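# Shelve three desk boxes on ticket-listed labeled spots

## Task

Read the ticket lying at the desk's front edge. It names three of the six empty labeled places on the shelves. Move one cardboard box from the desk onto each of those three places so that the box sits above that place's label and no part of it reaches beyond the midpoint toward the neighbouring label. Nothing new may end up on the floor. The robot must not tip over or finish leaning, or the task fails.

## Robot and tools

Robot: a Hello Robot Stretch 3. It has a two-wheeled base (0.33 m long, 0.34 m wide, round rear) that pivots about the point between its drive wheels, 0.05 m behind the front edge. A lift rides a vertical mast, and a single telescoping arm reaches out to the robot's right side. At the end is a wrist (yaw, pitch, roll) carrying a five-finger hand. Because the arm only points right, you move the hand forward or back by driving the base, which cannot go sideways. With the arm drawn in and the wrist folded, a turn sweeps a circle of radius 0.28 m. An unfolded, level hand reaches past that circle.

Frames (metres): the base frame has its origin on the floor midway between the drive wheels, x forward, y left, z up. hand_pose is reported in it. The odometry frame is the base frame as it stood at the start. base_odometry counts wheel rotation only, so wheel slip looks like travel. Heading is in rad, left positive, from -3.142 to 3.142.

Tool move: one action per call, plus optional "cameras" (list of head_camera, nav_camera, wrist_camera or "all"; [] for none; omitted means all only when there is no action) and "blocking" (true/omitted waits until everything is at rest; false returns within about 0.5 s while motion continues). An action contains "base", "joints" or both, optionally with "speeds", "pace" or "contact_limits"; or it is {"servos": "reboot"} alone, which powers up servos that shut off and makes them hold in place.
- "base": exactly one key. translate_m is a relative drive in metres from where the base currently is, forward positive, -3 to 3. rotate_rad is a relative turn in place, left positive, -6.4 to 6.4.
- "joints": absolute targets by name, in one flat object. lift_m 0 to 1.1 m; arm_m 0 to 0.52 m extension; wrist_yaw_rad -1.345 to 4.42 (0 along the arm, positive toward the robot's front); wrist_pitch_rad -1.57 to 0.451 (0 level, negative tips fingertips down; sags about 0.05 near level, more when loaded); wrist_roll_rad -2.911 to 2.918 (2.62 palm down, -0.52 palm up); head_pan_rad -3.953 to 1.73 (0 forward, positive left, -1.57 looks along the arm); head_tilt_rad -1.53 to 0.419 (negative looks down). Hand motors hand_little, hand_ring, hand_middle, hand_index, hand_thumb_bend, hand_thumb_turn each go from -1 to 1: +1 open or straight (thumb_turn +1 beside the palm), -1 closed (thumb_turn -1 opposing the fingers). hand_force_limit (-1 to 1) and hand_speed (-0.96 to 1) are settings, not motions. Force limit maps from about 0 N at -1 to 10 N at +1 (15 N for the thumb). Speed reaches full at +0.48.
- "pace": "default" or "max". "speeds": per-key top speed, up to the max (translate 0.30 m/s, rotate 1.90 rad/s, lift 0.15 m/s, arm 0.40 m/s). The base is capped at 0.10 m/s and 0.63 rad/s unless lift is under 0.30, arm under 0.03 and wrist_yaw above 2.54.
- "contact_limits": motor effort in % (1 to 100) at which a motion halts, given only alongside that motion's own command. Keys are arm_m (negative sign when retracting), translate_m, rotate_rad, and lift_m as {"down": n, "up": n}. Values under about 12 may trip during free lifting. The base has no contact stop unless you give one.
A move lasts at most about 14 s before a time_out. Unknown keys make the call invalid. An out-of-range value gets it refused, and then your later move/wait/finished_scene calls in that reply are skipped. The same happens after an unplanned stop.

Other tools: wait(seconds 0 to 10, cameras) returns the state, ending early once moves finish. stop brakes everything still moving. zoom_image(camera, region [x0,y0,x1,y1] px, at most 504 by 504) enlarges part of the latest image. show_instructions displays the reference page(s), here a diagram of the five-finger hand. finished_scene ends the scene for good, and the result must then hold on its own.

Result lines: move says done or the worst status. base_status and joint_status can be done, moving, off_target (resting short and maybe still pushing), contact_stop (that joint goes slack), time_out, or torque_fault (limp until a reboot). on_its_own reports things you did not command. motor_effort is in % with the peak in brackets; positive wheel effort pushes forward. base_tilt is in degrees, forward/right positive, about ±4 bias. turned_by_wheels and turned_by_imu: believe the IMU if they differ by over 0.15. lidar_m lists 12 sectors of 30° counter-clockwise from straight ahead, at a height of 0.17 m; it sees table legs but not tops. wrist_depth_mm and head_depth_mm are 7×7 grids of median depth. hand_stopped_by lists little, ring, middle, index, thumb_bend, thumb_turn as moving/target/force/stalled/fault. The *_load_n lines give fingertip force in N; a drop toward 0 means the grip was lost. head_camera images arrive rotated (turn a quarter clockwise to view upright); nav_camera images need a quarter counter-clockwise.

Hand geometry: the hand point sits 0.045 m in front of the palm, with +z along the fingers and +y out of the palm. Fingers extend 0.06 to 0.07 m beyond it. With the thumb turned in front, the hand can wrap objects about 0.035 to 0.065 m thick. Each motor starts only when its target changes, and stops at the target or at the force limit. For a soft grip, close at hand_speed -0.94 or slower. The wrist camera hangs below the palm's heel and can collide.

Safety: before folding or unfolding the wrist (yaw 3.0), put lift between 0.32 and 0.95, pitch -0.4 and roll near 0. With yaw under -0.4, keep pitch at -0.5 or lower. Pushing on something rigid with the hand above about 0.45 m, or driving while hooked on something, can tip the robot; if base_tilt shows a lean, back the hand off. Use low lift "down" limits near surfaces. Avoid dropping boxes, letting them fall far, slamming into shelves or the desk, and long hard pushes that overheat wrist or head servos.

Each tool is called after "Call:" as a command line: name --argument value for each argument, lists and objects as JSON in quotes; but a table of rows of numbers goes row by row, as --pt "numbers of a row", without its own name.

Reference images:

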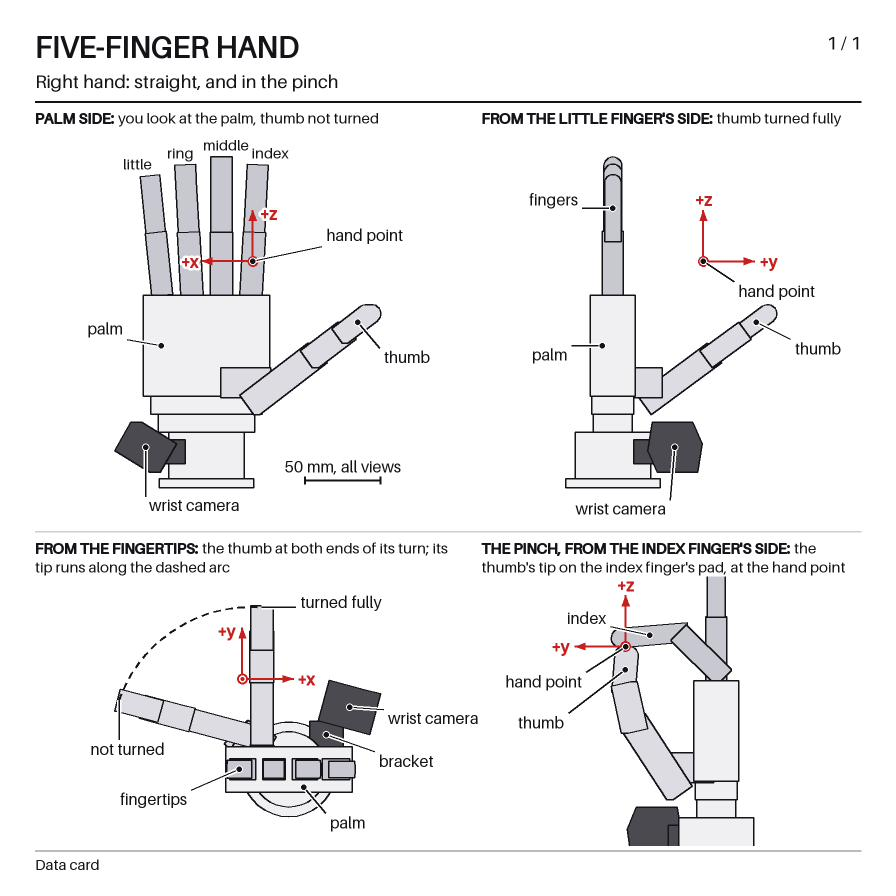

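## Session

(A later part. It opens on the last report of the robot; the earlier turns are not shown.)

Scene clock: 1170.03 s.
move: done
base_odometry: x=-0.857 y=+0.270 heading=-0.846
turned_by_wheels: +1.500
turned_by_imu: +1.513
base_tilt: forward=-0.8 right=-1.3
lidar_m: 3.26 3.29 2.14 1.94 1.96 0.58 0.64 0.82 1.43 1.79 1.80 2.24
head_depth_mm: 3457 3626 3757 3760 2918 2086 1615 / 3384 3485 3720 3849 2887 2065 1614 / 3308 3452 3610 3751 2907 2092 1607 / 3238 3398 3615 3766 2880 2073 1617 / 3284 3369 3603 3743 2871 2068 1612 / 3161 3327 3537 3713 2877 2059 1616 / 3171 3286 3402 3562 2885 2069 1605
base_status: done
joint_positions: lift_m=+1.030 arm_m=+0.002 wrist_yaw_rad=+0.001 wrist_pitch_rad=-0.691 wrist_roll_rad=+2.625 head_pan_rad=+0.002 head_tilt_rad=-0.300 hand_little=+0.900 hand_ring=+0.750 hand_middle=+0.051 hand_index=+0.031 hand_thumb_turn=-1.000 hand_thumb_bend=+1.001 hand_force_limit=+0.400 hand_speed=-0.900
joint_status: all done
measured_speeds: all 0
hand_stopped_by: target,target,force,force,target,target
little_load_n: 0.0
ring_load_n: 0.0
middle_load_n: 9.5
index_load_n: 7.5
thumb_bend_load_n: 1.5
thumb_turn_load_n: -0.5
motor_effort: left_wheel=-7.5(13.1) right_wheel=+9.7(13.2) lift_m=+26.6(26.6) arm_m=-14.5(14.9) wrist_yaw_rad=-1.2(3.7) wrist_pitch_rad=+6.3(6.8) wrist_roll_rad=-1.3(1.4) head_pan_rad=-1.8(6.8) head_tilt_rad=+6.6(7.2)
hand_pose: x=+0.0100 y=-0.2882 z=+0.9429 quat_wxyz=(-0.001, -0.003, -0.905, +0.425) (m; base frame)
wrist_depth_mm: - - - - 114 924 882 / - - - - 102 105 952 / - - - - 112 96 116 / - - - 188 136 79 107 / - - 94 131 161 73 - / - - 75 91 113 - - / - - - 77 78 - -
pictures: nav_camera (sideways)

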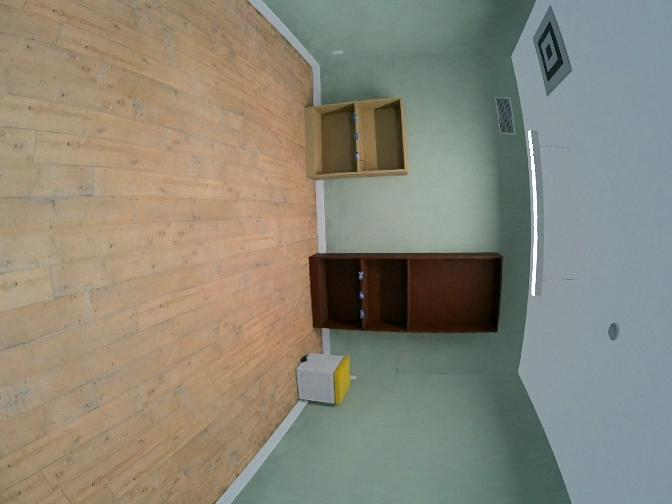

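Call:
move --base '{"translate_m": 1.3}' --joints '{"lift_m": 0.8}'

Call:
move --base '{"translate_m": 1.3}'

Call:
move --base '{"translate_m": 0.16}'

Call:
move --base '{"rotate_rad": 1.645}' --joints '{"head_pan_rad": -1.57, "head_tilt_rad": -0.6}' --cameras '["head_camera", "nav_camera"]'

Scene clock: 1192.07 s.
move: done
base_odometry: x=+0.005 y=-0.703 heading=-0.846
turned_by_wheels: +0.000
turned_by_imu: -0.005
base_tilt: forward=-0.8 right=-1.2
lidar_m: 1.99 2.11 2.35 2.15 2.16 2.21 1.81 2.00 1.75 1.60 1.62 1.87
head_depth_mm: 2061 2130 2252 2506 2651 2079 1616 / 2073 2190 2303 2414 2529 2082 1619 / 2036 2152 2256 2376 2489 2087 1617 / 2025 2120 2234 2323 2457 2069 1600 / 2022 2115 2262 2380 2503 2082 1612 / 2013 2132 2241 2360 2451 2077 1611 / 1989 2108 2196 2317 2434 2057 1610
base_status: done
joint_positions: lift_m=+0.800 arm_m=+0.002 wrist_yaw_rad=+0.001 wrist_pitch_rad=-0.691 wrist_roll_rad=+2.625 head_pan_rad=+0.000 head_tilt_rad=-0.300 hand_little=+0.900 hand_ring=+0.750 hand_middle=+0.051 hand_index=+0.031 hand_thumb_turn=-1.000 hand_thumb_bend=+1.001 hand_force_limit=+0.400 hand_speed=-0.900
joint_status: all done
measured_speeds: all 0
hand_stopped_by: target,target,force,force,target,target
little_load_n: 0.0
ring_load_n: 0.0
middle_load_n: 9.5
index_load_n: 7.5
thumb_bend_load_n: 2.0
thumb_turn_load_n: -0.5
motor_effort: left_wheel=+1.1(9.8) right_wheel=+7.9(15.0) lift_m=+26.8(29.8) arm_m=-6.3(14.7) wrist_yaw_rad=-1.0(2.0) wrist_pitch_rad=+5.7(6.4) wrist_roll_rad=-1.4(1.5) head_pan_rad=-1.4(3.8) head_tilt_rad=+3.8(6.8)
hand_pose: x=+0.0099 y=-0.2882 z=+0.7129 quat_wxyz=(-0.001, -0.003, -0.905, +0.425) (m; base frame)
wrist_depth_mm: - - - 967 114 726 679 / - - - - 102 104 737 / - - - - 112 96 116 / - - - 188 136 79 107 / - - 94 131 160 73 - / - - 75 91 113 - - / - - - 77 78 - -
pictures: none

Scene clock: 1206.20 s.
move: done
base_odometry: x=+0.867 y=-1.677 heading=-0.846
turned_by_wheels: +0.000
turned_by_imu: -0.004
base_tilt: forward=-0.7 right=-1.2
lidar_m: 0.70 1.04 1.15 1.84 2.37 2.91 3.08 2.35 1.54 1.39 1.00 1.02
head_depth_mm: 879 929 979 900 1099 1145 989 / 866 910 962 895 1080 1118 957 / 852 895 945 891 1057 1101 956 / 839 882 929 889 1038 1080 923 / 824 864 909 891 1018 1061 923 / 800 842 876 749 990 1049 1179 / 859 904 947 998 1056 1118 1193
base_status: done
joint_positions: lift_m=+0.800 arm_m=+0.002 wrist_yaw_rad=+0.001 wrist_pitch_rad=-0.691 wrist_roll_rad=+2.625 head_pan_rad=+0.000 head_tilt_rad=-0.300 hand_little=+0.900 hand_ring=+0.750 hand_middle=+0.051 hand_index=+0.031 hand_thumb_turn=-1.000 hand_thumb_bend=+1.001 hand_force_limit=+0.400 hand_speed=-0.900
joint_status: not commanded
measured_speeds: all 0
hand_stopped_by: target,target,force,force,target,target
little_load_n: 0.0
ring_load_n: 0.0
middle_load_n: 9.5
index_load_n: 7.5
thumb_bend_load_n: 1.5
thumb_turn_load_n: -0.5
motor_effort: left_wheel=+0.2(10.1) right_wheel=+9.3(13.5) lift_m=+27.7(28.6) arm_m=+2.0(6.9) wrist_yaw_rad=-1.2(1.9) wrist_pitch_rad=+5.9(6.7) wrist_roll_rad=-1.3(1.5) head_pan_rad=-1.5(3.7) head_tilt_rad=+3.9(5.9)
hand_pose: x=+0.0099 y=-0.2882 z=+0.7129 quat_wxyz=(-0.001, -0.003, -0.905, +0.425) (m; base frame)
wrist_depth_mm: - - - 969 113 729 685 / - - - - 102 105 743 / - - - - 112 96 116 / - - - 188 136 79 107 / - - 97 131 161 73 - / - - 75 91 113 - - / - - - 77 78 - -
pictures: none

Scene clock: 1208.93 s.
move: done
base_odometry: x=+0.973 y=-1.797 heading=-0.846
turned_by_wheels: +0.000
turned_by_imu: -0.001
base_tilt: forward=-0.8 right=-1.2
lidar_m: 0.66 0.55 1.08 1.80 2.40 2.95 3.41 2.36 1.51 0.96 0.96 0.90
head_depth_mm: 731 771 811 838 915 973 898 / 717 758 797 824 655 951 898 / 706 743 781 814 653 932 897 / 694 731 769 799 652 911 896 / 685 718 755 783 609 893 895 / 674 705 741 766 609 860 840 / 485 462 509 568 862 923 990
base_status: done
joint_positions: lift_m=+0.800 arm_m=+0.002 wrist_yaw_rad=+0.001 wrist_pitch_rad=-0.691 wrist_roll_rad=+2.625 head_pan_rad=+0.000 head_tilt_rad=-0.300 hand_little=+0.900 hand_ring=+0.750 hand_middle=+0.051 hand_index=+0.031 hand_thumb_turn=-1.000 hand_thumb_bend=+1.001 hand_force_limit=+0.400 hand_speed=-0.900
joint_status: not commanded
measured_speeds: all 0
hand_stopped_by: target,target,force,force,target,target
little_load_n: 0.0
ring_load_n: 0.0
middle_load_n: 9.5
index_load_n: 7.5
thumb_bend_load_n: 1.5
thumb_turn_load_n: -1.0
motor_effort: left_wheel=+6.2(8.7) right_wheel=+2.9(12.0) lift_m=+27.6(28.8) arm_m=+2.9(3.4) wrist_yaw_rad=-1.1(1.7) wrist_pitch_rad=+6.1(6.4) wrist_roll_rad=-1.2(1.4) head_pan_rad=-1.2(3.9) head_tilt_rad=+3.8(4.8)
hand_pose: x=+0.0099 y=-0.2882 z=+0.7129 quat_wxyz=(-0.001, -0.003, -0.905, +0.425) (m; base frame)
wrist_depth_mm: - - - 973 113 728 681 / - - - - 102 104 739 / - - - - 112 96 117 / - - - 188 136 79 107 / - - 97 131 161 73 - / - - 75 91 113 - - / - - - 77 78 - -
pictures: none

Scene clock: 1212.67 s.
move: done
base_odometry: x=+0.973 y=-1.797 heading=+0.798
turned_by_wheels: +1.645
turned_by_imu: +1.659
base_tilt: forward=-0.8 right=-1.2
lidar_m: 1.80 2.43 3.10 3.38 2.15 1.46 0.96 0.90 0.88 0.55 0.89 1.09
head_depth_mm: 695 766 668 966 1017 904 1179 / 691 761 627 956 1016 900 1180 / 685 752 628 944 1014 874 481 / 677 746 629 932 1001 876 1126 / 671 738 629 906 958 854 1176 / 514 551 561 955 1111 1313 1279 / 720 792 876 987 1118 1299 1277
base_status: done
joint_positions: lift_m=+0.800 arm_m=+0.002 wrist_yaw_rad=+0.000 wrist_pitch_rad=-0.691 wrist_roll_rad=+2.625 head_pan_rad=-1.572 head_tilt_rad=-0.600 hand_little=+0.900 hand_ring=+0.750 hand_middle=+0.051 hand_index=+0.031 hand_thumb_turn=-1.000 hand_thumb_bend=+1.001 hand_force_limit=+0.400 hand_speed=-0.900
joint_status: all done
measured_speeds: all 0
hand_stopped_by: target,target,force,force,target,target
little_load_n: 0.0
ring_load_n: 0.0
middle_load_n: 9.5
index_load_n: 7.5
thumb_bend_load_n: 2.0
thumb_turn_load_n: -0.5
motor_effort: left_wheel=-8.4(12.5) right_wheel=+9.4(13.5) lift_m=+28.1(29.1) arm_m=+1.0(3.6) wrist_yaw_rad=-0.6(1.5) wrist_pitch_rad=+5.6(6.6) wrist_roll_rad=-1.2(1.4) head_pan_rad=+2.0(5.2) head_tilt_rad=-3.9(5.0)
hand_pose: x=+0.0099 y=-0.2882 z=+0.7129 quat_wxyz=(-0.001, -0.003, -0.905, +0.425) (m; base frame)
wrist_depth_mm: 501 840 914 841 113 708 687 / 609 504 836 877 102 105 738 / 672 641 501 455 112 96 117 / 641 665 659 195 136 79 107 / 601 633 97 131 161 73 - / 567 - 75 91 113 - - / 532 - - 77 78 - -
pictures: head_camera (sideways), nav_camera (sideways)

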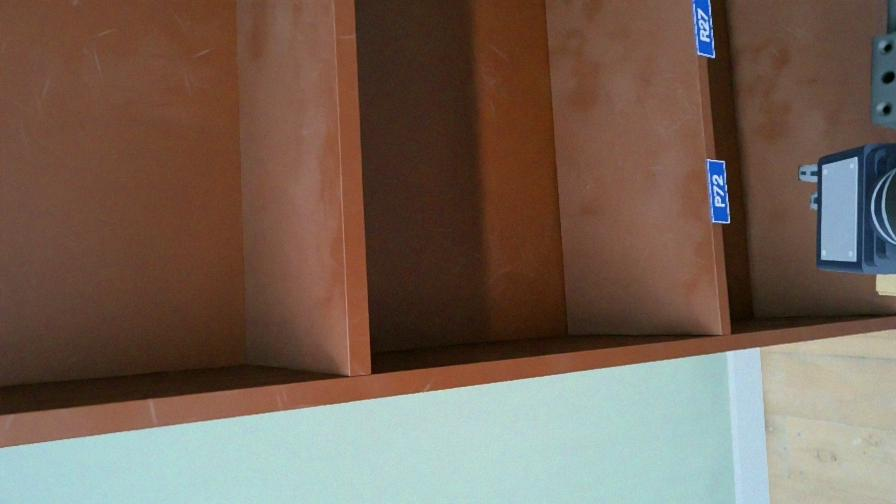

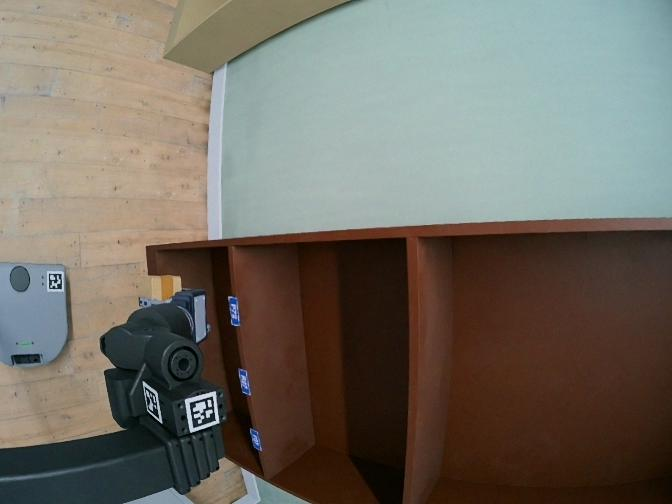

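Call:
move --base '{"rotate_rad": 0.08}'

Call:
move --base '{"translate_m": -0.104}'

Call:
move --joints '{"arm_m": 0.2}' --cameras '["head_camera", "wrist_camera"]'

Scene clock: 1247.47 s.
move: done
base_odometry: x=+0.973 y=-1.797 heading=+0.878
turned_by_wheels: +0.080
turned_by_imu: +0.079
base_tilt: forward=-0.7 right=-1.2
lidar_m: 2.38 2.46 3.33 3.43 1.97 1.43 0.96 0.90 0.85 0.55 0.91 1.08
head_depth_mm: 678 744 629 935 1005 902 1178 / 678 744 628 932 1003 874 1176 / 674 742 628 927 998 877 481 / 674 741 629 923 997 878 1130 / 542 530 564 877 932 1286 1250 / 734 807 898 1010 1155 1342 1277 / 734 808 899 1010 1158 1347 1278
base_status: done
joint_positions: lift_m=+0.800 arm_m=+0.002 wrist_yaw_rad=+0.000 wrist_pitch_rad=-0.691 wrist_roll_rad=+2.625 head_pan_rad=-1.570 head_tilt_rad=-0.600 hand_little=+0.900 hand_ring=+0.750 hand_middle=+0.051 hand_index=+0.031 hand_thumb_turn=-1.000 hand_thumb_bend=+1.001 hand_force_limit=+0.400 hand_speed=-0.900
joint_status: not commanded
measured_speeds: all 0
hand_stopped_by: target,target,force,force,target,target
little_load_n: 0.0
ring_load_n: 0.0
middle_load_n: 9.5
index_load_n: 7.5
thumb_bend_load_n: 2.0
thumb_turn_load_n: -0.5
motor_effort: left_wheel=-9.1(11.8) right_wheel=+9.7(12.6) lift_m=+29.1(29.5) arm_m=-3.7(4.1) wrist_yaw_rad=-0.8(1.3) wrist_pitch_rad=+6.3(6.4) wrist_roll_rad=-1.3(1.4) head_pan_rad=+3.5(3.8) head_tilt_rad=-3.7(4.4)
hand_pose: x=+0.0099 y=-0.2882 z=+0.7129 quat_wxyz=(-0.001, -0.003, -0.905, +0.425) (m; base frame)
wrist_depth_mm: 477 797 864 857 113 722 680 / 620 473 792 851 102 105 750 / 639 632 490 444 112 96 116 / 603 634 651 194 136 79 107 / 559 604 97 131 161 73 - / 538 - 75 91 113 - - / 503 - - 77 78 - -
pictures: none

Scene clock: 1249.63 s.
move: done
base_odometry: x=+0.907 y=-1.876 heading=+0.877
turned_by_wheels: +0.000
turned_by_imu: +0.000
base_tilt: forward=-0.8 right=-1.2
lidar_m: 2.49 2.58 3.50 3.40 1.82 1.32 0.85 0.82 0.83 0.69 0.57 1.17
head_depth_mm: 680 751 628 939 1012 902 1179 / 680 748 628 935 1004 900 1180 / 679 747 627 934 1006 900 482 / 678 745 628 931 1004 876 1129 / 676 744 629 929 1002 878 1150 / 668 721 629 768 764 868 1222 / 508 506 566 996 1163 1349 1282
base_status: done
joint_positions: lift_m=+0.800 arm_m=+0.002 wrist_yaw_rad=+0.000 wrist_pitch_rad=-0.691 wrist_roll_rad=+2.625 head_pan_rad=-1.570 head_tilt_rad=-0.600 hand_little=+0.900 hand_ring=+0.750 hand_middle=+0.051 hand_index=+0.031 hand_thumb_turn=-1.000 hand_thumb_bend=+1.001 hand_force_limit=+0.400 hand_speed=-0.900
joint_status: not commanded
measured_speeds: all 0
hand_stopped_by: target,target,force,force,target,target
little_load_n: 0.0
ring_load_n: 0.0
middle_load_n: 9.5
index_load_n: 7.5
thumb_bend_load_n: 2.0
thumb_turn_load_n: -0.5
motor_effort: left_wheel=-10.2(13.9) right_wheel=+2.2(6.5) lift_m=+28.9(29.8) arm_m=-7.1(7.1) wrist_yaw_rad=-0.7(1.2) wrist_pitch_rad=+5.9(6.4) wrist_roll_rad=-1.3(1.4) head_pan_rad=+2.2(3.6) head_tilt_rad=-2.2(4.7)
hand_pose: x=+0.0099 y=-0.2882 z=+0.7129 quat_wxyz=(-0.001, -0.003, -0.905, +0.425) (m; base frame)
wrist_depth_mm: 476 777 871 846 113 701 683 / 594 494 807 851 102 104 731 / 645 635 492 453 112 96 116 / 603 639 652 195 136 79 107 / 566 600 97 131 161 73 - / 540 - 75 91 113 - - / 512 - - 77 78 - -
pictures: none

Scene clock: 1252.33 s.
move: done
base_odometry: x=+0.907 y=-1.876 heading=+0.877
turned_by_wheels: +0.000
turned_by_imu: -0.001
base_tilt: forward=-0.9 right=-1.2
lidar_m: 2.49 2.57 3.49 3.42 1.82 1.31 0.85 0.82 0.83 0.69 0.57 1.17
head_depth_mm: 680 749 628 939 408 330 312 / 680 748 626 935 395 397 1178 / 679 747 626 931 400 418 1181 / 678 745 628 933 999 655 1183 / 675 741 628 929 1001 876 1155 / 666 721 628 771 764 869 1222 / 508 505 566 995 1159 1354 1277
base_status: not commanded
joint_positions: lift_m=+0.800 arm_m=+0.200 wrist_yaw_rad=+0.000 wrist_pitch_rad=-0.692 wrist_roll_rad=+2.625 head_pan_rad=-1.570 head_tilt_rad=-0.600 hand_little=+0.900 hand_ring=+0.750 hand_middle=+0.051 hand_index=+0.031 hand_thumb_turn=-1.000 hand_thumb_bend=+1.001 hand_force_limit=+0.400 hand_speed=-0.900
joint_status: all done
measured_speeds: all 0
hand_stopped_by: target,target,force,force,target,target
little_load_n: 0.0
ring_load_n: 0.0
middle_load_n: 9.5
index_load_n: 8.0
thumb_bend_load_n: 2.0
thumb_turn_load_n: -1.0
motor_effort: left_wheel=-10.0(10.3) right_wheel=+2.2(2.7) lift_m=+29.2(29.9) arm_m=+14.6(16.6) wrist_yaw_rad=-0.7(1.5) wrist_pitch_rad=+6.2(6.5) wrist_roll_rad=-1.3(1.4) head_pan_rad=+2.2(3.5) head_tilt_rad=-2.7(4.2)
hand_pose: x=+0.0099 y=-0.4856 z=+0.7128 quat_wxyz=(-0.001, -0.003, -0.905, +0.425) (m; base frame)
wrist_depth_mm: 458 377 316 281 114 612 471 / 478 477 383 328 102 105 376 / 449 477 483 381 112 96 116 / 421 445 472 195 136 79 106 / 395 421 97 131 161 73 265 / 373 - 75 91 113 272 243 / 353 - - 77 78 258 222
pictures: head_camera (sideways), wrist_camera

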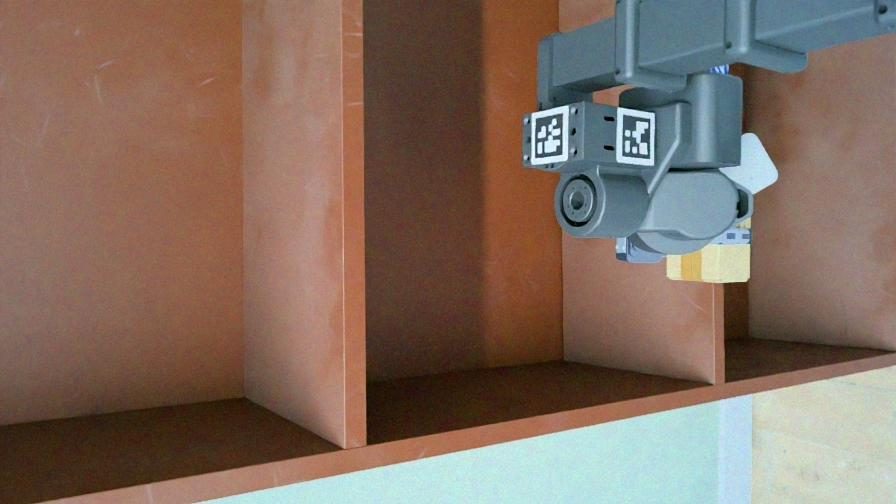

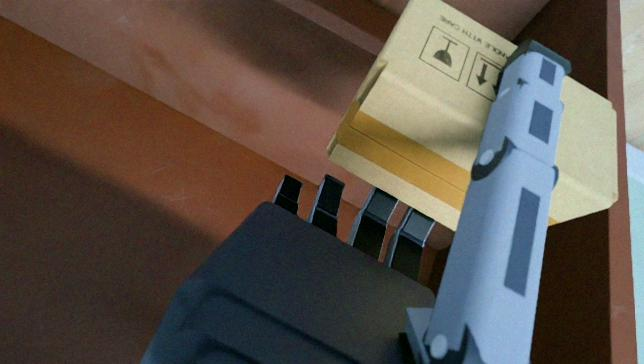

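Call:
move --joints '{"arm_m": 0.332}'

Call:
move --joints '{"lift_m": 0.72}' --cameras '["head_camera", "wrist_camera"]'

Scene clock: 1266.17 s.
move: done
base_odometry: x=+0.907 y=-1.876 heading=+0.877
turned_by_wheels: +0.000
turned_by_imu: -0.001
base_tilt: forward=-0.9 right=-1.2
lidar_m: 2.49 2.56 3.49 3.41 1.82 1.32 0.86 0.82 0.83 0.69 0.57 1.17
head_depth_mm: 681 749 627 937 405 327 312 / 679 745 628 522 508 877 1178 / 679 745 627 508 530 902 1178 / 677 745 627 916 766 877 1174 / 676 744 628 929 1004 875 1154 / 665 721 629 770 763 867 1226 / 508 507 565 993 1160 1351 1274
base_status: not commanded
joint_positions: lift_m=+0.800 arm_m=+0.332 wrist_yaw_rad=+0.000 wrist_pitch_rad=-0.692 wrist_roll_rad=+2.625 head_pan_rad=-1.570 head_tilt_rad=-0.600 hand_little=+0.900 hand_ring=+0.750 hand_middle=+0.051 hand_index=+0.031 hand_thumb_turn=-1.000 hand_thumb_bend=+1.001 hand_force_limit=+0.400 hand_speed=-0.900
joint_status: all done
measured_speeds: all 0
hand_stopped_by: target,target,force,force,target,target
little_load_n: 0.0
ring_load_n: 0.0
middle_load_n: 9.5
index_load_n: 8.0
thumb_bend_load_n: 2.0
thumb_turn_load_n: -0.5
motor_effort: left_wheel=-9.8(10.2) right_wheel=+2.2(2.7) lift_m=+29.3(30.3) arm_m=+14.3(17.2) wrist_yaw_rad=-1.0(1.2) wrist_pitch_rad=+6.0(6.6) wrist_roll_rad=-1.3(1.4) head_pan_rad=+1.7(3.2) head_tilt_rad=-3.2(4.0)
hand_pose: x=+0.0099 y=-0.6176 z=+0.7128 quat_wxyz=(-0.001, -0.003, -0.905, +0.425) (m; base frame)
wrist_depth_mm: 366 371 315 274 115 206 194 / 338 361 373 328 102 105 209 / 318 336 363 371 112 96 116 / 296 314 335 197 136 79 107 / 280 295 99 131 161 73 266 / 265 276 75 91 113 279 244 / 250 - - 77 78 266 225
pictures: none

Scene clock: 1267.73 s.
move: done
base_odometry: x=+0.907 y=-1.876 heading=+0.877
turned_by_wheels: +0.000
turned_by_imu: +0.000
base_tilt: forward=-0.9 right=-1.2
lidar_m: 2.49 2.57 3.49 3.39 1.82 1.32 0.85 0.82 0.83 0.69 0.57 1.17
head_depth_mm: 679 749 627 939 1010 449 349 / 679 749 628 933 535 557 1154 / 678 747 629 919 550 829 1181 / 677 744 628 929 953 831 1182 / 676 743 626 929 998 877 1155 / 667 723 628 769 763 871 1224 / 508 506 565 995 1158 1353 1282
base_status: not commanded
joint_positions: lift_m=+0.720 arm_m=+0.332 wrist_yaw_rad=+0.000 wrist_pitch_rad=-0.692 wrist_roll_rad=+2.625 head_pan_rad=-1.570 head_tilt_rad=-0.600 hand_little=+0.900 hand_ring=+0.750 hand_middle=+0.051 hand_index=+0.031 hand_thumb_turn=-1.000 hand_thumb_bend=+1.001 hand_force_limit=+0.400 hand_speed=-0.900
joint_status: all done
measured_speeds: all 0
hand_stopped_by: target,target,force,force,target,target
little_load_n: 0.0
ring_load_n: 0.0
middle_load_n: 9.5
index_load_n: 7.5
thumb_bend_load_n: 1.5
thumb_turn_load_n: -0.5
motor_effort: left_wheel=-9.8(10.0) right_wheel=+2.2(2.7) lift_m=+25.2(29.4) arm_m=+12.4(14.6) wrist_yaw_rad=-0.7(1.2) wrist_pitch_rad=+5.6(6.5) wrist_roll_rad=-1.4(1.4) head_pan_rad=+2.3(4.6) head_tilt_rad=-3.8(3.8)
hand_pose: x=+0.0099 y=-0.6176 z=+0.6328 quat_wxyz=(-0.001, -0.003, -0.905, +0.425) (m; base frame)
wrist_depth_mm: 299 246 207 179 115 132 127 / 335 308 248 212 102 104 137 / 316 335 312 248 112 96 117 / 297 314 334 202 136 79 108 / 279 296 99 131 160 73 218 / 265 276 75 91 113 271 241 / 250 - - 77 78 264 226
pictures: head_camera (sideways), wrist_camera

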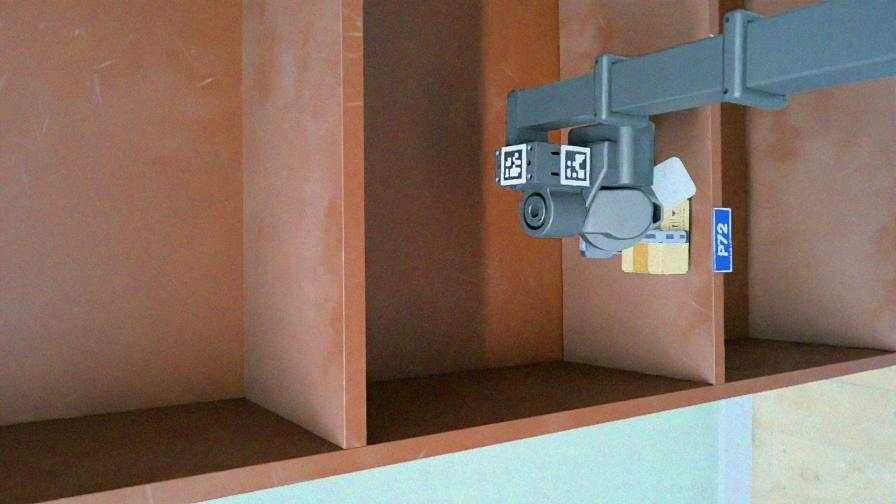

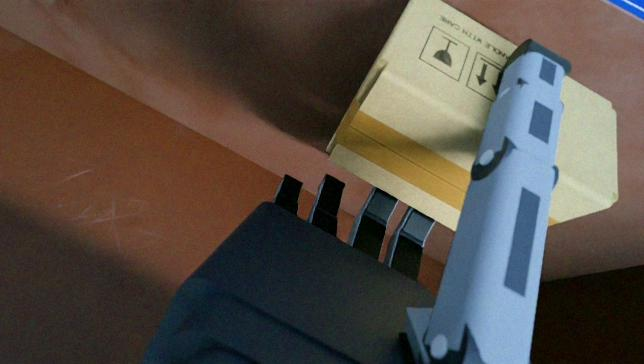

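Call:
move --joints '{"lift_m": 0.665}' --speeds '{"lift_m": 0.025}' --contact_limits '{"lift_m": {"down": 12}}' --cameras '["head_camera"]'

Scene clock: 1273.93 s.
move: contact_stop
base_odometry: x=+0.907 y=-1.876 heading=+0.878
turned_by_wheels: +0.000
turned_by_imu: -0.001
base_tilt: forward=-0.8 right=-1.2
lidar_m: 2.48 2.57 3.49 3.42 1.82 1.32 0.85 0.82 0.83 0.69 0.57 1.17
head_depth_mm: 682 749 629 935 1010 878 395 / 680 748 630 934 604 484 1104 / 680 746 628 934 575 831 1179 / 677 746 629 931 985 831 1176 / 676 746 629 931 1002 877 1156 / 668 724 629 770 766 867 1225 / 508 506 566 997 1157 1351 1283
base_status: not commanded
joint_positions: lift_m=+0.681 arm_m=+0.332 wrist_yaw_rad=+0.000 wrist_pitch_rad=-0.652 wrist_roll_rad=+2.625 head_pan_rad=-1.570 head_tilt_rad=-0.600 hand_little=+0.900 hand_ring=+0.750 hand_middle=+0.050 hand_index=+0.030 hand_thumb_turn=-1.000 hand_thumb_bend=+1.000 hand_force_limit=+0.400 hand_speed=-0.900
joint_status: lift_m contact_stop (moved -0.039 of -0.055)
measured_speeds: translate_m=+0.000 rotate_rad=+0.000 lift_m=+0.002 arm_m=+0.000 wrist_yaw_rad=+0.000 wrist_pitch_rad=+0.000 wrist_roll_rad=+0.000 head_pan_rad=+0.000 head_tilt_rad=+0.000
hand_stopped_by: target,target,force,force,target,target
little_load_n: 0.0
ring_load_n: 0.0
middle_load_n: 0.5
index_load_n: 1.5
thumb_bend_load_n: 1.0
thumb_turn_load_n: 1.5
on_its_own: lift_m is slack since a contact_stop (your +0.665 is given up)
motor_effort: left_wheel=-7.0(10.0) right_wheel=+2.5(2.6) lift_m=+27.5(28.1) arm_m=+6.4(9.5) wrist_yaw_rad=-0.6(1.2) wrist_pitch_rad=-1.7(6.7) wrist_roll_rad=-1.3(1.4) head_pan_rad=+2.2(3.1) head_tilt_rad=-1.8(3.7)
contact_limits: lift_m down 12 (down: maximum 72; up: maximum 65)
hand_pose: x=+0.0099 y=-0.6266 z=+0.6000 quat_wxyz=(-0.001, -0.003, -0.896, +0.443) (m; base frame)
wrist_depth_mm: 246 199 165 141 113 109 98 / 320 254 202 169 102 106 109 / 307 321 259 204 98 96 114 / 290 307 320 162 117 80 107 / 274 288 99 131 154 73 153 / 261 274 75 91 113 220 213 / 249 - - 77 78 264 226
pictures: head_camera (sideways)

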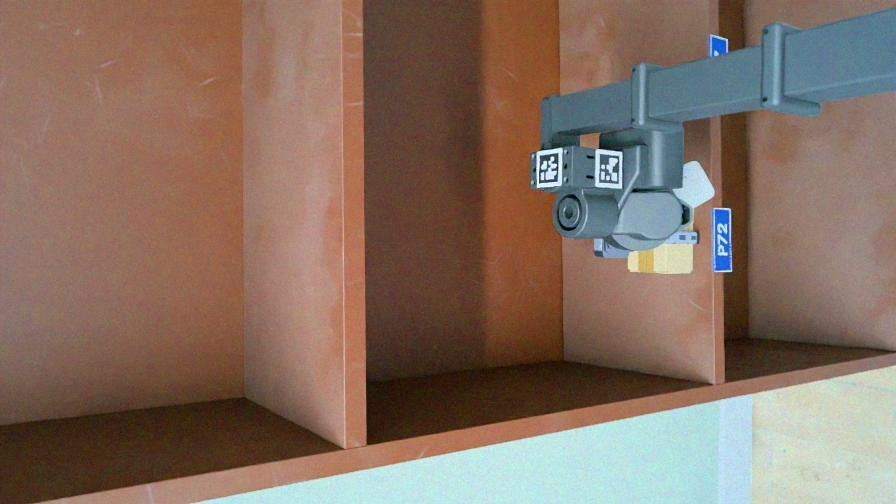

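Call:
move --joints '{"lift_m": 0.695}' --speeds '{"lift_m": 0.03}'

Call:
move --joints '{"hand_speed": -0.7, "hand_index": 0.8, "hand_middle": 0.7, "hand_ring": 1.0, "hand_little": 1.0}' --cameras '["head_camera", "wrist_camera"]'

Scene clock: 1283.30 s.
move: done
base_odometry: x=+0.907 y=-1.876 heading=+0.878
turned_by_wheels: +0.000
turned_by_imu: -0.001
base_tilt: forward=-0.9 right=-1.2
lidar_m: 2.48 2.57 3.49 3.41 1.82 1.32 0.85 0.82 0.83 0.69 0.57 1.17
head_depth_mm: 680 749 627 937 1007 852 373 / 680 748 626 937 573 480 1129 / 679 746 628 933 570 831 1183 / 677 745 628 931 985 832 1184 / 676 743 627 932 999 875 1153 / 667 721 629 768 765 868 1226 / 508 506 566 997 1160 1352 1278
base_status: not commanded
joint_positions: lift_m=+0.695 arm_m=+0.332 wrist_yaw_rad=+0.001 wrist_pitch_rad=-0.690 wrist_roll_rad=+2.625 head_pan_rad=-1.570 head_tilt_rad=-0.600 hand_little=+0.900 hand_ring=+0.750 hand_middle=+0.050 hand_index=+0.030 hand_thumb_turn=-1.000 hand_thumb_bend=+1.000 hand_force_limit=+0.400 hand_speed=-0.900
joint_status: all done
measured_speeds: all 0
hand_stopped_by: target,target,force,force,target,target
little_load_n: -0.5
ring_load_n: 0.0
middle_load_n: 2.5
index_load_n: 1.5
thumb_bend_load_n: 0.5
thumb_turn_load_n: 0.0
motor_effort: left_wheel=-7.2(7.5) right_wheel=+2.2(2.7) lift_m=+36.8(40.2) arm_m=+1.9(3.2) wrist_yaw_rad=-1.4(1.8) wrist_pitch_rad=+5.2(6.4) wrist_roll_rad=-1.2(1.4) head_pan_rad=+1.8(2.9) head_tilt_rad=-1.5(3.1)
hand_pose: x=+0.0100 y=-0.6181 z=+0.6082 quat_wxyz=(-0.001, -0.002, -0.905, +0.426) (m; base frame)
wrist_depth_mm: 254 207 173 150 119 116 109 / 325 258 209 177 102 106 117 / 314 326 261 208 98 96 115 / 295 312 326 171 117 80 107 / 279 293 99 131 154 73 162 / 265 275 75 91 113 228 219 / 250 - - 77 78 264 226
pictures: none

Scene clock: 1284.70 s.
move: done
base_odometry: x=+0.907 y=-1.876 heading=+0.878
turned_by_wheels: +0.000
turned_by_imu: +0.000
base_tilt: forward=-0.8 right=-1.3
lidar_m: 2.49 2.58 3.48 3.40 1.82 1.32 0.85 0.82 0.83 0.69 0.57 1.17
head_depth_mm: 681 749 627 937 1012 853 373 / 679 747 627 934 572 481 1131 / 678 746 629 931 569 831 1177 / 678 745 628 931 983 832 1182 / 676 744 628 929 998 875 1155 / 666 723 628 769 763 866 1224 / 508 506 565 993 1160 1352 1277
base_status: not commanded
joint_positions: lift_m=+0.695 arm_m=+0.332 wrist_yaw_rad=+0.001 wrist_pitch_rad=-0.690 wrist_roll_rad=+2.625 head_pan_rad=-1.570 head_tilt_rad=-0.600 hand_little=+1.000 hand_ring=+1.000 hand_middle=+0.700 hand_index=+0.800 hand_thumb_turn=-1.000 hand_thumb_bend=+1.000 hand_force_limit=+0.400 hand_speed=-0.700
joint_status: all done
measured_speeds: all 0
hand_stopped_by: target,target,target,target,target,target
little_load_n: 0.0
ring_load_n: 0.0
middle_load_n: 0.0
index_load_n: 0.0
thumb_bend_load_n: 0.0
thumb_turn_load_n: 0.0
motor_effort: left_wheel=-7.4(7.5) right_wheel=+2.0(2.7) lift_m=+32.3(37.1) arm_m=-0.2(1.9) wrist_yaw_rad=-1.0(1.8) wrist_pitch_rad=+5.5(6.2) wrist_roll_rad=-1.3(1.3) head_pan_rad=+0.9(2.3) head_tilt_rad=-1.4(3.0)
hand_pose: x=+0.0100 y=-0.6181 z=+0.6081 quat_wxyz=(-0.001, -0.002, -0.905, +0.426) (m; base frame)
wrist_depth_mm: 255 207 173 149 118 116 110 / 325 259 209 178 103 108 117 / 314 325 262 211 108 96 121 / 296 313 326 257 134 80 109 / 278 295 99 131 181 73 181 / 266 277 75 91 113 227 220 / 251 - - 77 78 264 224
pictures: head_camera (sideways), wrist_camera

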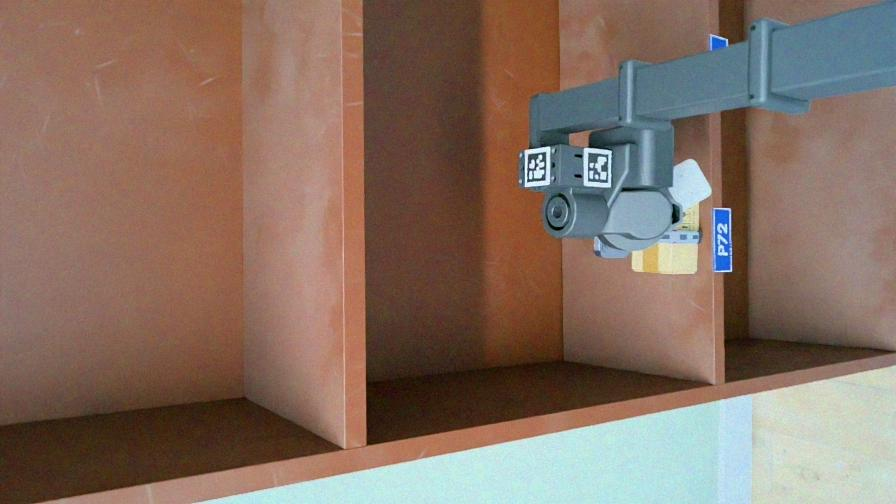

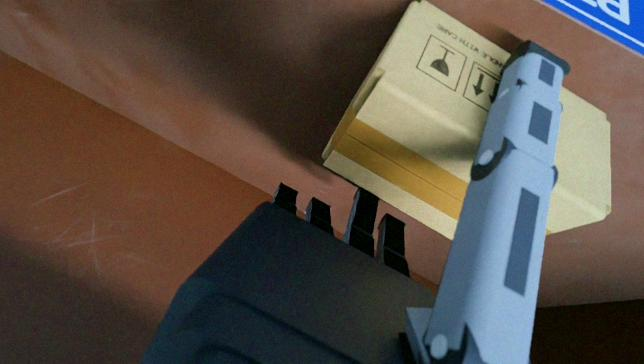

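Call:
move --joints '{"lift_m": 0.8}' --speeds '{"lift_m": 0.06}'

Call:
move --joints '{"arm_m": 0}' --cameras '["head_camera"]'

Scene clock: 1289.93 s.
move: done
base_odometry: x=+0.907 y=-1.876 heading=+0.878
turned_by_wheels: +0.000
turned_by_imu: -0.001
base_tilt: forward=-0.9 right=-1.2
lidar_m: 2.48 2.58 3.50 3.41 1.82 1.32 0.85 0.82 0.83 0.69 0.57 1.17
head_depth_mm: 680 749 627 938 405 327 312 / 678 746 627 522 507 876 1179 / 679 746 626 509 531 903 1175 / 676 743 628 914 953 829 1183 / 676 742 628 927 996 875 1159 / 667 722 628 770 764 871 1224 / 507 506 566 1001 1158 1348 1280
base_status: not commanded
joint_positions: lift_m=+0.800 arm_m=+0.332 wrist_yaw_rad=+0.001 wrist_pitch_rad=-0.690 wrist_roll_rad=+2.625 head_pan_rad=-1.570 head_tilt_rad=-0.600 hand_little=+1.000 hand_ring=+1.000 hand_middle=+0.700 hand_index=+0.800 hand_thumb_turn=-1.000 hand_thumb_bend=+1.000 hand_force_limit=+0.400 hand_speed=-0.700
joint_status: all done
measured_speeds: all 0
hand_stopped_by: target,target,target,target,target,target
little_load_n: 0.0
ring_load_n: 0.0
middle_load_n: 0.0
index_load_n: 0.0
thumb_bend_load_n: 0.0
thumb_turn_load_n: 0.0
motor_effort: left_wheel=-7.5(7.5) right_wheel=+2.1(2.8) lift_m=+36.6(41.9) arm_m=-6.3(6.3) wrist_yaw_rad=-1.1(2.1) wrist_pitch_rad=+5.7(6.1) wrist_roll_rad=-1.3(1.4) head_pan_rad=+1.8(2.5) head_tilt_rad=-1.3(2.9)
hand_pose: x=+0.0100 y=-0.6181 z=+0.7131 quat_wxyz=(-0.001, -0.002, -0.905, +0.426) (m; base frame)
wrist_depth_mm: 367 369 316 273 191 167 163 / 339 362 374 321 277 100 213 / 315 338 360 379 327 89 242 / 296 315 336 362 382 80 276 / 280 295 99 131 188 73 271 / 264 276 75 91 113 276 244 / 251 - - 77 78 264 225
pictures: none

Scene clock: 1293.57 s.
move: done
base_odometry: x=+0.907 y=-1.876 heading=+0.878
turned_by_wheels: +0.000
turned_by_imu: -0.001
base_tilt: forward=-0.8 right=-1.3
lidar_m: 2.49 2.57 3.49 3.41 1.82 1.32 0.85 0.82 0.83 0.69 0.57 1.17
head_depth_mm: 680 749 627 942 1007 903 1180 / 678 749 627 935 1008 900 1177 / 677 747 629 933 1006 899 481 / 677 744 629 933 1002 831 545 / 677 745 628 927 999 878 1156 / 667 721 627 768 765 869 1224 / 508 505 565 996 1159 1350 1279
base_status: not commanded
joint_positions: lift_m=+0.800 arm_m=+0.002 wrist_yaw_rad=+0.001 wrist_pitch_rad=-0.690 wrist_roll_rad=+2.625 head_pan_rad=-1.570 head_tilt_rad=-0.600 hand_little=+1.000 hand_ring=+1.000 hand_middle=+0.700 hand_index=+0.800 hand_thumb_turn=-1.000 hand_thumb_bend=+1.000 hand_force_limit=+0.400 hand_speed=-0.700
joint_status: all done
joint sent to its limit — arm_m, lower limit.
measured_speeds: all 0
hand_stopped_by: target,target,target,target,target,target
little_load_n: 0.0
ring_load_n: 0.0
middle_load_n: 0.0
index_load_n: 0.0
thumb_bend_load_n: 0.0
thumb_turn_load_n: 0.0
motor_effort: left_wheel=-7.1(7.6) right_wheel=+2.7(3.0) lift_m=+32.2(37.7) arm_m=-14.6(16.7) wrist_yaw_rad=-1.7(1.9) wrist_pitch_rad=+5.9(6.2) wrist_roll_rad=-1.3(1.4) head_pan_rad=+1.2(2.4) head_tilt_rad=-1.8(2.5)
hand_pose: x=+0.0100 y=-0.2885 z=+0.7131 quat_wxyz=(-0.001, -0.002, -0.905, +0.426) (m; base frame)
wrist_depth_mm: 479 764 856 837 741 701 689 / 589 482 796 857 851 99 748 / 638 634 495 786 870 89 852 / 611 638 641 451 782 80 999 / 571 607 97 129 188 73 - / 539 - 75 91 113 - - / 509 - - 77 78 - -
pictures: head_camera (sideways)

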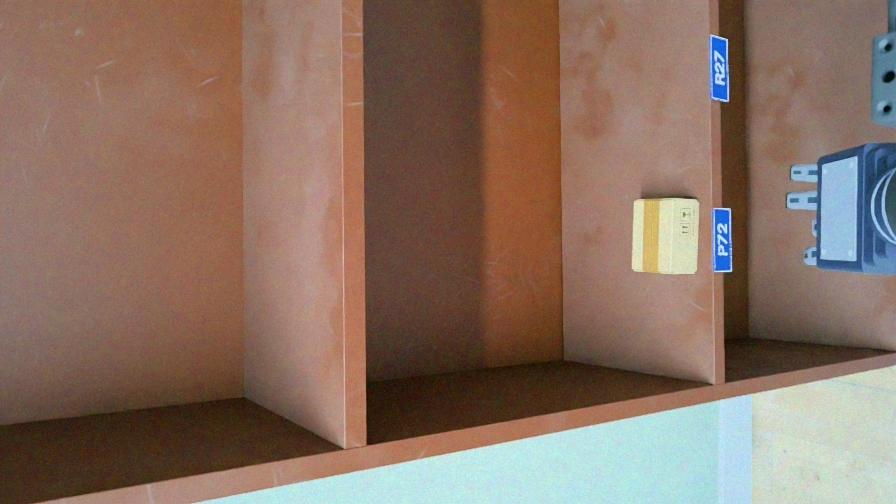

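Call:
move --base '{"rotate_rad": 1.331}' --joints '{"head_pan_rad": 0, "head_tilt_rad": -0.3}'

Call:
move --base '{"translate_m": 1.3}' --joints '{"lift_m": 1.03, "hand_index": 0.5, "hand_middle": 0.5, "hand_ring": 0.75, "hand_little": 0.9}'

Call:
move --base '{"translate_m": 1.2}'

Call:
move --base '{"translate_m": 0.28}'

Call:
move --base '{"rotate_rad": 1.69}' --joints '{"head_pan_rad": -1.57, "head_tilt_rad": -0.5}' --cameras '["head_camera", "nav_camera"]'

Scene clock: 1328.53 s.
move: done
base_odometry: x=+0.907 y=-1.876 heading=+2.208
turned_by_wheels: +1.331
turned_by_imu: +1.341
base_tilt: forward=-0.8 right=-1.2
lidar_m: 3.42 2.48 1.46 1.27 0.85 0.82 0.82 0.57 1.02 1.17 2.48 2.89
head_depth_mm: 3887 - - - 2888 2089 1621 / 3729 3957 - - 2903 2086 1619 / 3668 3869 - - 2901 2085 1612 / 3644 3819 3964 - 2864 2069 1617 / 3498 3719 3826 3989 2895 2085 1614 / 3438 3663 3758 3980 2895 2058 1613 / 3381 3527 3711 3849 2876 2060 1611
base_status: done
joint_positions: lift_m=+0.800 arm_m=+0.002 wrist_yaw_rad=+0.001 wrist_pitch_rad=-0.690 wrist_roll_rad=+2.625 head_pan_rad=+0.003 head_tilt_rad=-0.300 hand_little=+1.000 hand_ring=+1.000 hand_middle=+0.700 hand_index=+0.800 hand_thumb_turn=-1.000 hand_thumb_bend=+1.000 hand_force_limit=+0.400 hand_speed=-0.700
joint_status: all done
measured_speeds: all 0
hand_stopped_by: target,target,target,target,target,target
little_load_n: 0.0
ring_load_n: 0.0
middle_load_n: 0.0
index_load_n: -0.5
thumb_bend_load_n: 0.0
thumb_turn_load_n: 0.0
motor_effort: left_wheel=-7.7(12.8) right_wheel=+9.2(12.9) lift_m=+25.0(28.7) arm_m=-14.6(15.0) wrist_yaw_rad=-0.9(1.8) wrist_pitch_rad=+5.8(6.2) wrist_roll_rad=-1.2(1.3) head_pan_rad=-3.2(7.9) head_tilt_rad=+5.4(6.7)
hand_pose: x=+0.0100 y=-0.2885 z=+0.7131 quat_wxyz=(-0.001, -0.003, -0.905, +0.426) (m; base frame)
wrist_depth_mm: - - - 946 843 752 679 / - - - - 984 99 748 / - - - - - 89 865 / - 994 - - - 80 988 / 873 912 97 129 187 73 - / 825 - 75 91 113 - - / 778 - - 77 78 - -
pictures: none

Scene clock: 1342.67 s.
move: done
base_odometry: x=+0.133 y=-0.832 heading=+2.208
turned_by_wheels: +0.000
turned_by_imu: -0.004
base_tilt: forward=-0.8 right=-1.2
lidar_m: 1.98 2.18 1.82 1.59 1.60 1.73 1.80 1.94 2.36 2.16 2.16 2.51
head_depth_mm: 2587 2710 2879 3049 2876 2087 1623 / 2533 2638 2805 2478 2757 2084 1615 / 2446 2603 2749 2473 2601 2074 1621 / 2425 2525 2675 2305 2672 2074 1616 / 2337 2474 2603 2748 2828 2086 1614 / 2293 2410 2549 2435 2748 2071 1607 / 2248 2357 2476 2161 2603 2069 1611
base_status: done
joint_positions: lift_m=+1.030 arm_m=+0.002 wrist_yaw_rad=+0.001 wrist_pitch_rad=-0.690 wrist_roll_rad=+2.625 head_pan_rad=+0.000 head_tilt_rad=-0.300 hand_little=+0.900 hand_ring=+0.750 hand_middle=+0.500 hand_index=+0.500 hand_thumb_turn=-1.000 hand_thumb_bend=+1.000 hand_force_limit=+0.400 hand_speed=-0.700
joint_status: all done
measured_speeds: all 0
hand_stopped_by: target,target,target,target,target,target
little_load_n: 0.0
ring_load_n: 0.0
middle_load_n: 0.0
index_load_n: 0.0
thumb_bend_load_n: 0.0
thumb_turn_load_n: 0.0
motor_effort: left_wheel=+3.6(8.6) right_wheel=+5.5(14.8) lift_m=+36.2(41.5) arm_m=-6.0(14.7) wrist_yaw_rad=-1.5(2.0) wrist_pitch_rad=+5.9(6.3) wrist_roll_rad=-1.1(1.5) head_pan_rad=-2.0(4.1) head_tilt_rad=+5.8(6.9)
hand_pose: x=+0.0099 y=-0.2885 z=+0.9431 quat_wxyz=(-0.001, -0.003, -0.905, +0.426) (m; base frame)
wrist_depth_mm: - - - - - 970 886 / - - - - - 99 960 / - - - - - 88 - / - - - - - 80 - / - - 94 131 174 73 - / - - 75 91 113 - - / - - - 77 78 - -
pictures: none

Scene clock: 1355.80 s.
move: done
base_odometry: x=-0.581 y=+0.133 heading=+2.208
turned_by_wheels: +0.000
turned_by_imu: -0.003
base_tilt: forward=-0.8 right=-1.2
lidar_m: 0.79 1.13 1.70 1.87 1.88 2.20 2.98 2.99 2.15 1.86 1.85 1.22
head_depth_mm: 1416 1491 1571 1638 1094 889 1443 / 1378 1450 1532 1599 1088 869 1544 / 1345 1415 1494 1546 1089 850 1018 / 1313 1380 1453 1516 1092 815 1447 / 1284 1350 1423 1484 1085 814 1515 / 1258 1322 1384 1451 1085 778 1617 / 1235 1294 1349 1413 1084 777 1606
base_status: done
joint_positions: lift_m=+1.030 arm_m=+0.002 wrist_yaw_rad=+0.001 wrist_pitch_rad=-0.690 wrist_roll_rad=+2.625 head_pan_rad=+0.000 head_tilt_rad=-0.300 hand_little=+0.900 hand_ring=+0.750 hand_middle=+0.500 hand_index=+0.500 hand_thumb_turn=-1.000 hand_thumb_bend=+1.000 hand_force_limit=+0.400 hand_speed=-0.700
joint_status: not commanded
measured_speeds: all 0
hand_stopped_by: target,target,target,target,target,target
little_load_n: 0.0
ring_load_n: 0.0
middle_load_n: 0.0
index_load_n: 0.0
thumb_bend_load_n: 0.0
thumb_turn_load_n: 0.0
motor_effort: left_wheel=+6.4(9.7) right_wheel=+3.7(13.1) lift_m=+35.2(37.4) arm_m=+1.7(6.4) wrist_yaw_rad=-1.2(1.8) wrist_pitch_rad=+6.1(6.5) wrist_roll_rad=-1.3(1.4) head_pan_rad=-2.2(4.1) head_tilt_rad=+4.8(6.9)
hand_pose: x=+0.0099 y=-0.2885 z=+0.9431 quat_wxyz=(-0.001, -0.003, -0.905, +0.426) (m; base frame)
wrist_depth_mm: - - - - - 978 874 / - - - - - 99 963 / - - - - - 88 - / - - - - - 79 - / - - 94 131 174 73 - / - - 75 91 113 - - / - - - 77 78 - -
pictures: none

Scene clock: 1359.73 s.
move: done
base_odometry: x=-0.747 y=+0.358 heading=+2.208
turned_by_wheels: +0.000
turned_by_imu: -0.001
base_tilt: forward=-0.8 right=-1.3
lidar_m: 0.51 1.19 0.93 1.95 1.95 2.29 3.17 3.23 2.06 1.78 1.78 0.81
head_depth_mm: 1136 1198 1268 1346 1094 783 604 / 1112 1170 1233 1311 1092 782 586 / 1090 1137 1203 1272 1088 782 608 / 1060 1116 1170 1240 1087 783 609 / 1037 1087 1147 1209 1087 781 602 / 1017 1061 1115 1179 1087 779 609 / 996 1041 1089 1150 1082 779 606
base_status: done
joint_positions: lift_m=+1.030 arm_m=+0.002 wrist_yaw_rad=+0.001 wrist_pitch_rad=-0.690 wrist_roll_rad=+2.625 head_pan_rad=+0.000 head_tilt_rad=-0.300 hand_little=+0.900 hand_ring=+0.750 hand_middle=+0.500 hand_index=+0.500 hand_thumb_turn=-1.000 hand_thumb_bend=+1.000 hand_force_limit=+0.400 hand_speed=-0.700
joint_status: not commanded
measured_speeds: all 0
hand_stopped_by: target,target,target,target,target,target
little_load_n: 0.0
ring_load_n: 0.0
middle_load_n: 0.0
index_load_n: 0.0
thumb_bend_load_n: 0.0
thumb_turn_load_n: 0.0
motor_effort: left_wheel=+4.6(11.4) right_wheel=+5.4(12.4) lift_m=+35.3(36.5) arm_m=+4.4(4.4) wrist_yaw_rad=-0.9(1.6) wrist_pitch_rad=+5.8(6.4) wrist_roll_rad=-1.3(1.4) head_pan_rad=-2.2(4.2) head_tilt_rad=+5.9(7.0)
hand_pose: x=+0.0099 y=-0.2885 z=+0.9431 quat_wxyz=(-0.001, -0.003, -0.905, +0.426) (m; base frame)
wrist_depth_mm: - - - - - 973 879 / - - - - - 99 968 / - - - - - 88 - / - - - - - 80 - / - - 95 131 174 73 - / - - 75 91 113 - - / - - - 77 78 - -
pictures: none

Scene clock: 1363.53 s.
move: done
base_odometry: x=-0.747 y=+0.358 heading=-2.386
turned_by_wheels: +1.690
turned_by_imu: +1.704
base_tilt: forward=-0.8 right=-1.3
lidar_m: 1.95 1.97 2.47 3.25 2.99 1.95 1.79 1.81 0.51 0.65 0.94 0.93
head_depth_mm: 1050 1144 1248 1174 - - - / 1038 1128 1233 1173 - - - / 1027 1117 1214 1107 - - - / 1011 1096 1199 1052 695 329 - / 1006 1089 1183 1053 774 614 1266 / 992 1073 1170 1052 774 614 1270 / 981 1063 1157 1052 776 612 1265
base_status: done
joint_positions: lift_m=+1.030 arm_m=+0.002 wrist_yaw_rad=+0.001 wrist_pitch_rad=-0.690 wrist_roll_rad=+2.625 head_pan_rad=-1.571 head_tilt_rad=-0.500 hand_little=+0.900 hand_ring=+0.750 hand_middle=+0.500 hand_index=+0.500 hand_thumb_turn=-1.000 hand_thumb_bend=+1.000 hand_force_limit=+0.400 hand_speed=-0.700
joint_status: all done
measured_speeds: all 0
hand_stopped_by: target,target,target,target,target,target
little_load_n: 0.0
ring_load_n: 0.0
middle_load_n: 0.0
index_load_n: 0.0
thumb_bend_load_n: 0.0
thumb_turn_load_n: 0.0
motor_effort: left_wheel=-8.6(12.5) right_wheel=+8.7(13.8) lift_m=+34.9(36.1) arm_m=+2.3(4.9) wrist_yaw_rad=-0.6(1.7) wrist_pitch_rad=+5.3(6.2) wrist_roll_rad=-1.2(1.4) head_pan_rad=+1.8(5.7) head_tilt_rad=-3.7(5.8)
hand_pose: x=+0.0099 y=-0.2885 z=+0.9431 quat_wxyz=(-0.001, -0.003, -0.905, +0.426) (m; base frame)
wrist_depth_mm: - - 927 578 - 960 875 / - - - - - 99 974 / - - 408 - - 89 - / - - - 182 - 79 - / - - 95 131 174 73 - / - - 75 91 113 - - / - - - 77 78 - -
pictures: head_camera (sideways), nav_camera (sideways)

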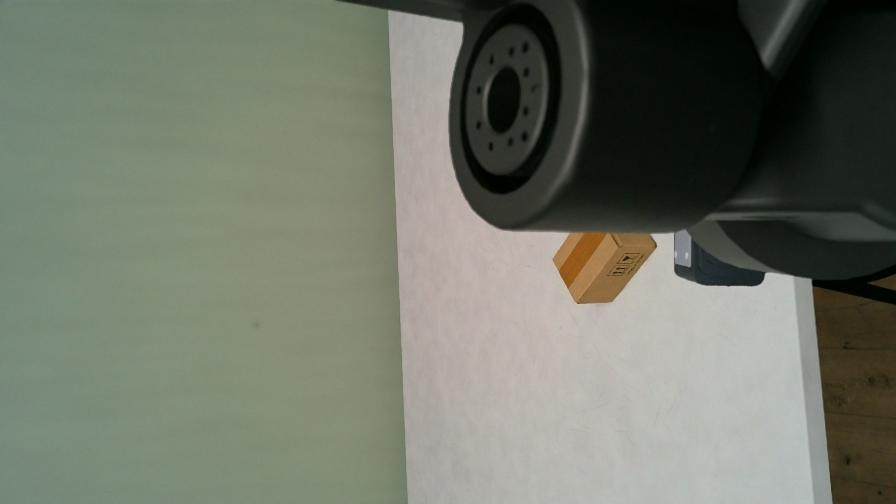

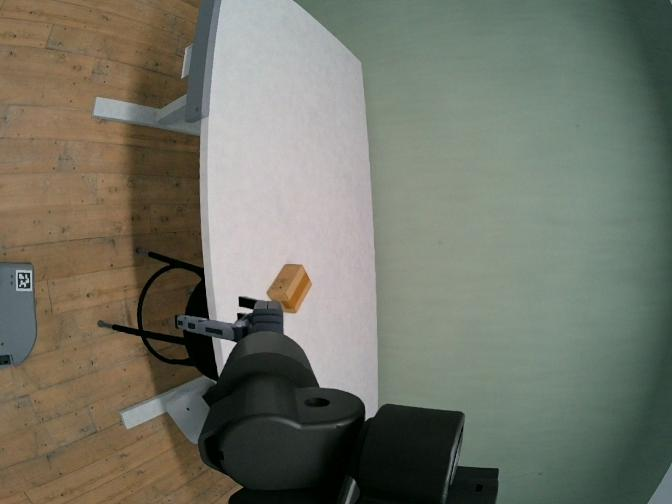

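Call:
zoom_image --camera "head_camera" --region '[520, 210, 700, 320]'

Scaled by 2.800 from the camera's 896x504 image, which has a finer 1280x720 frame.

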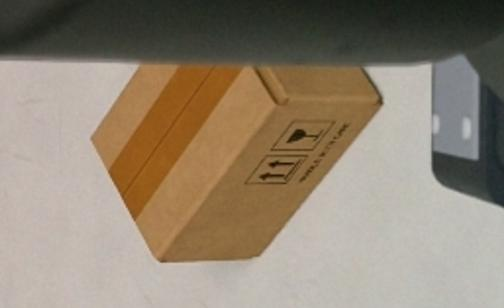

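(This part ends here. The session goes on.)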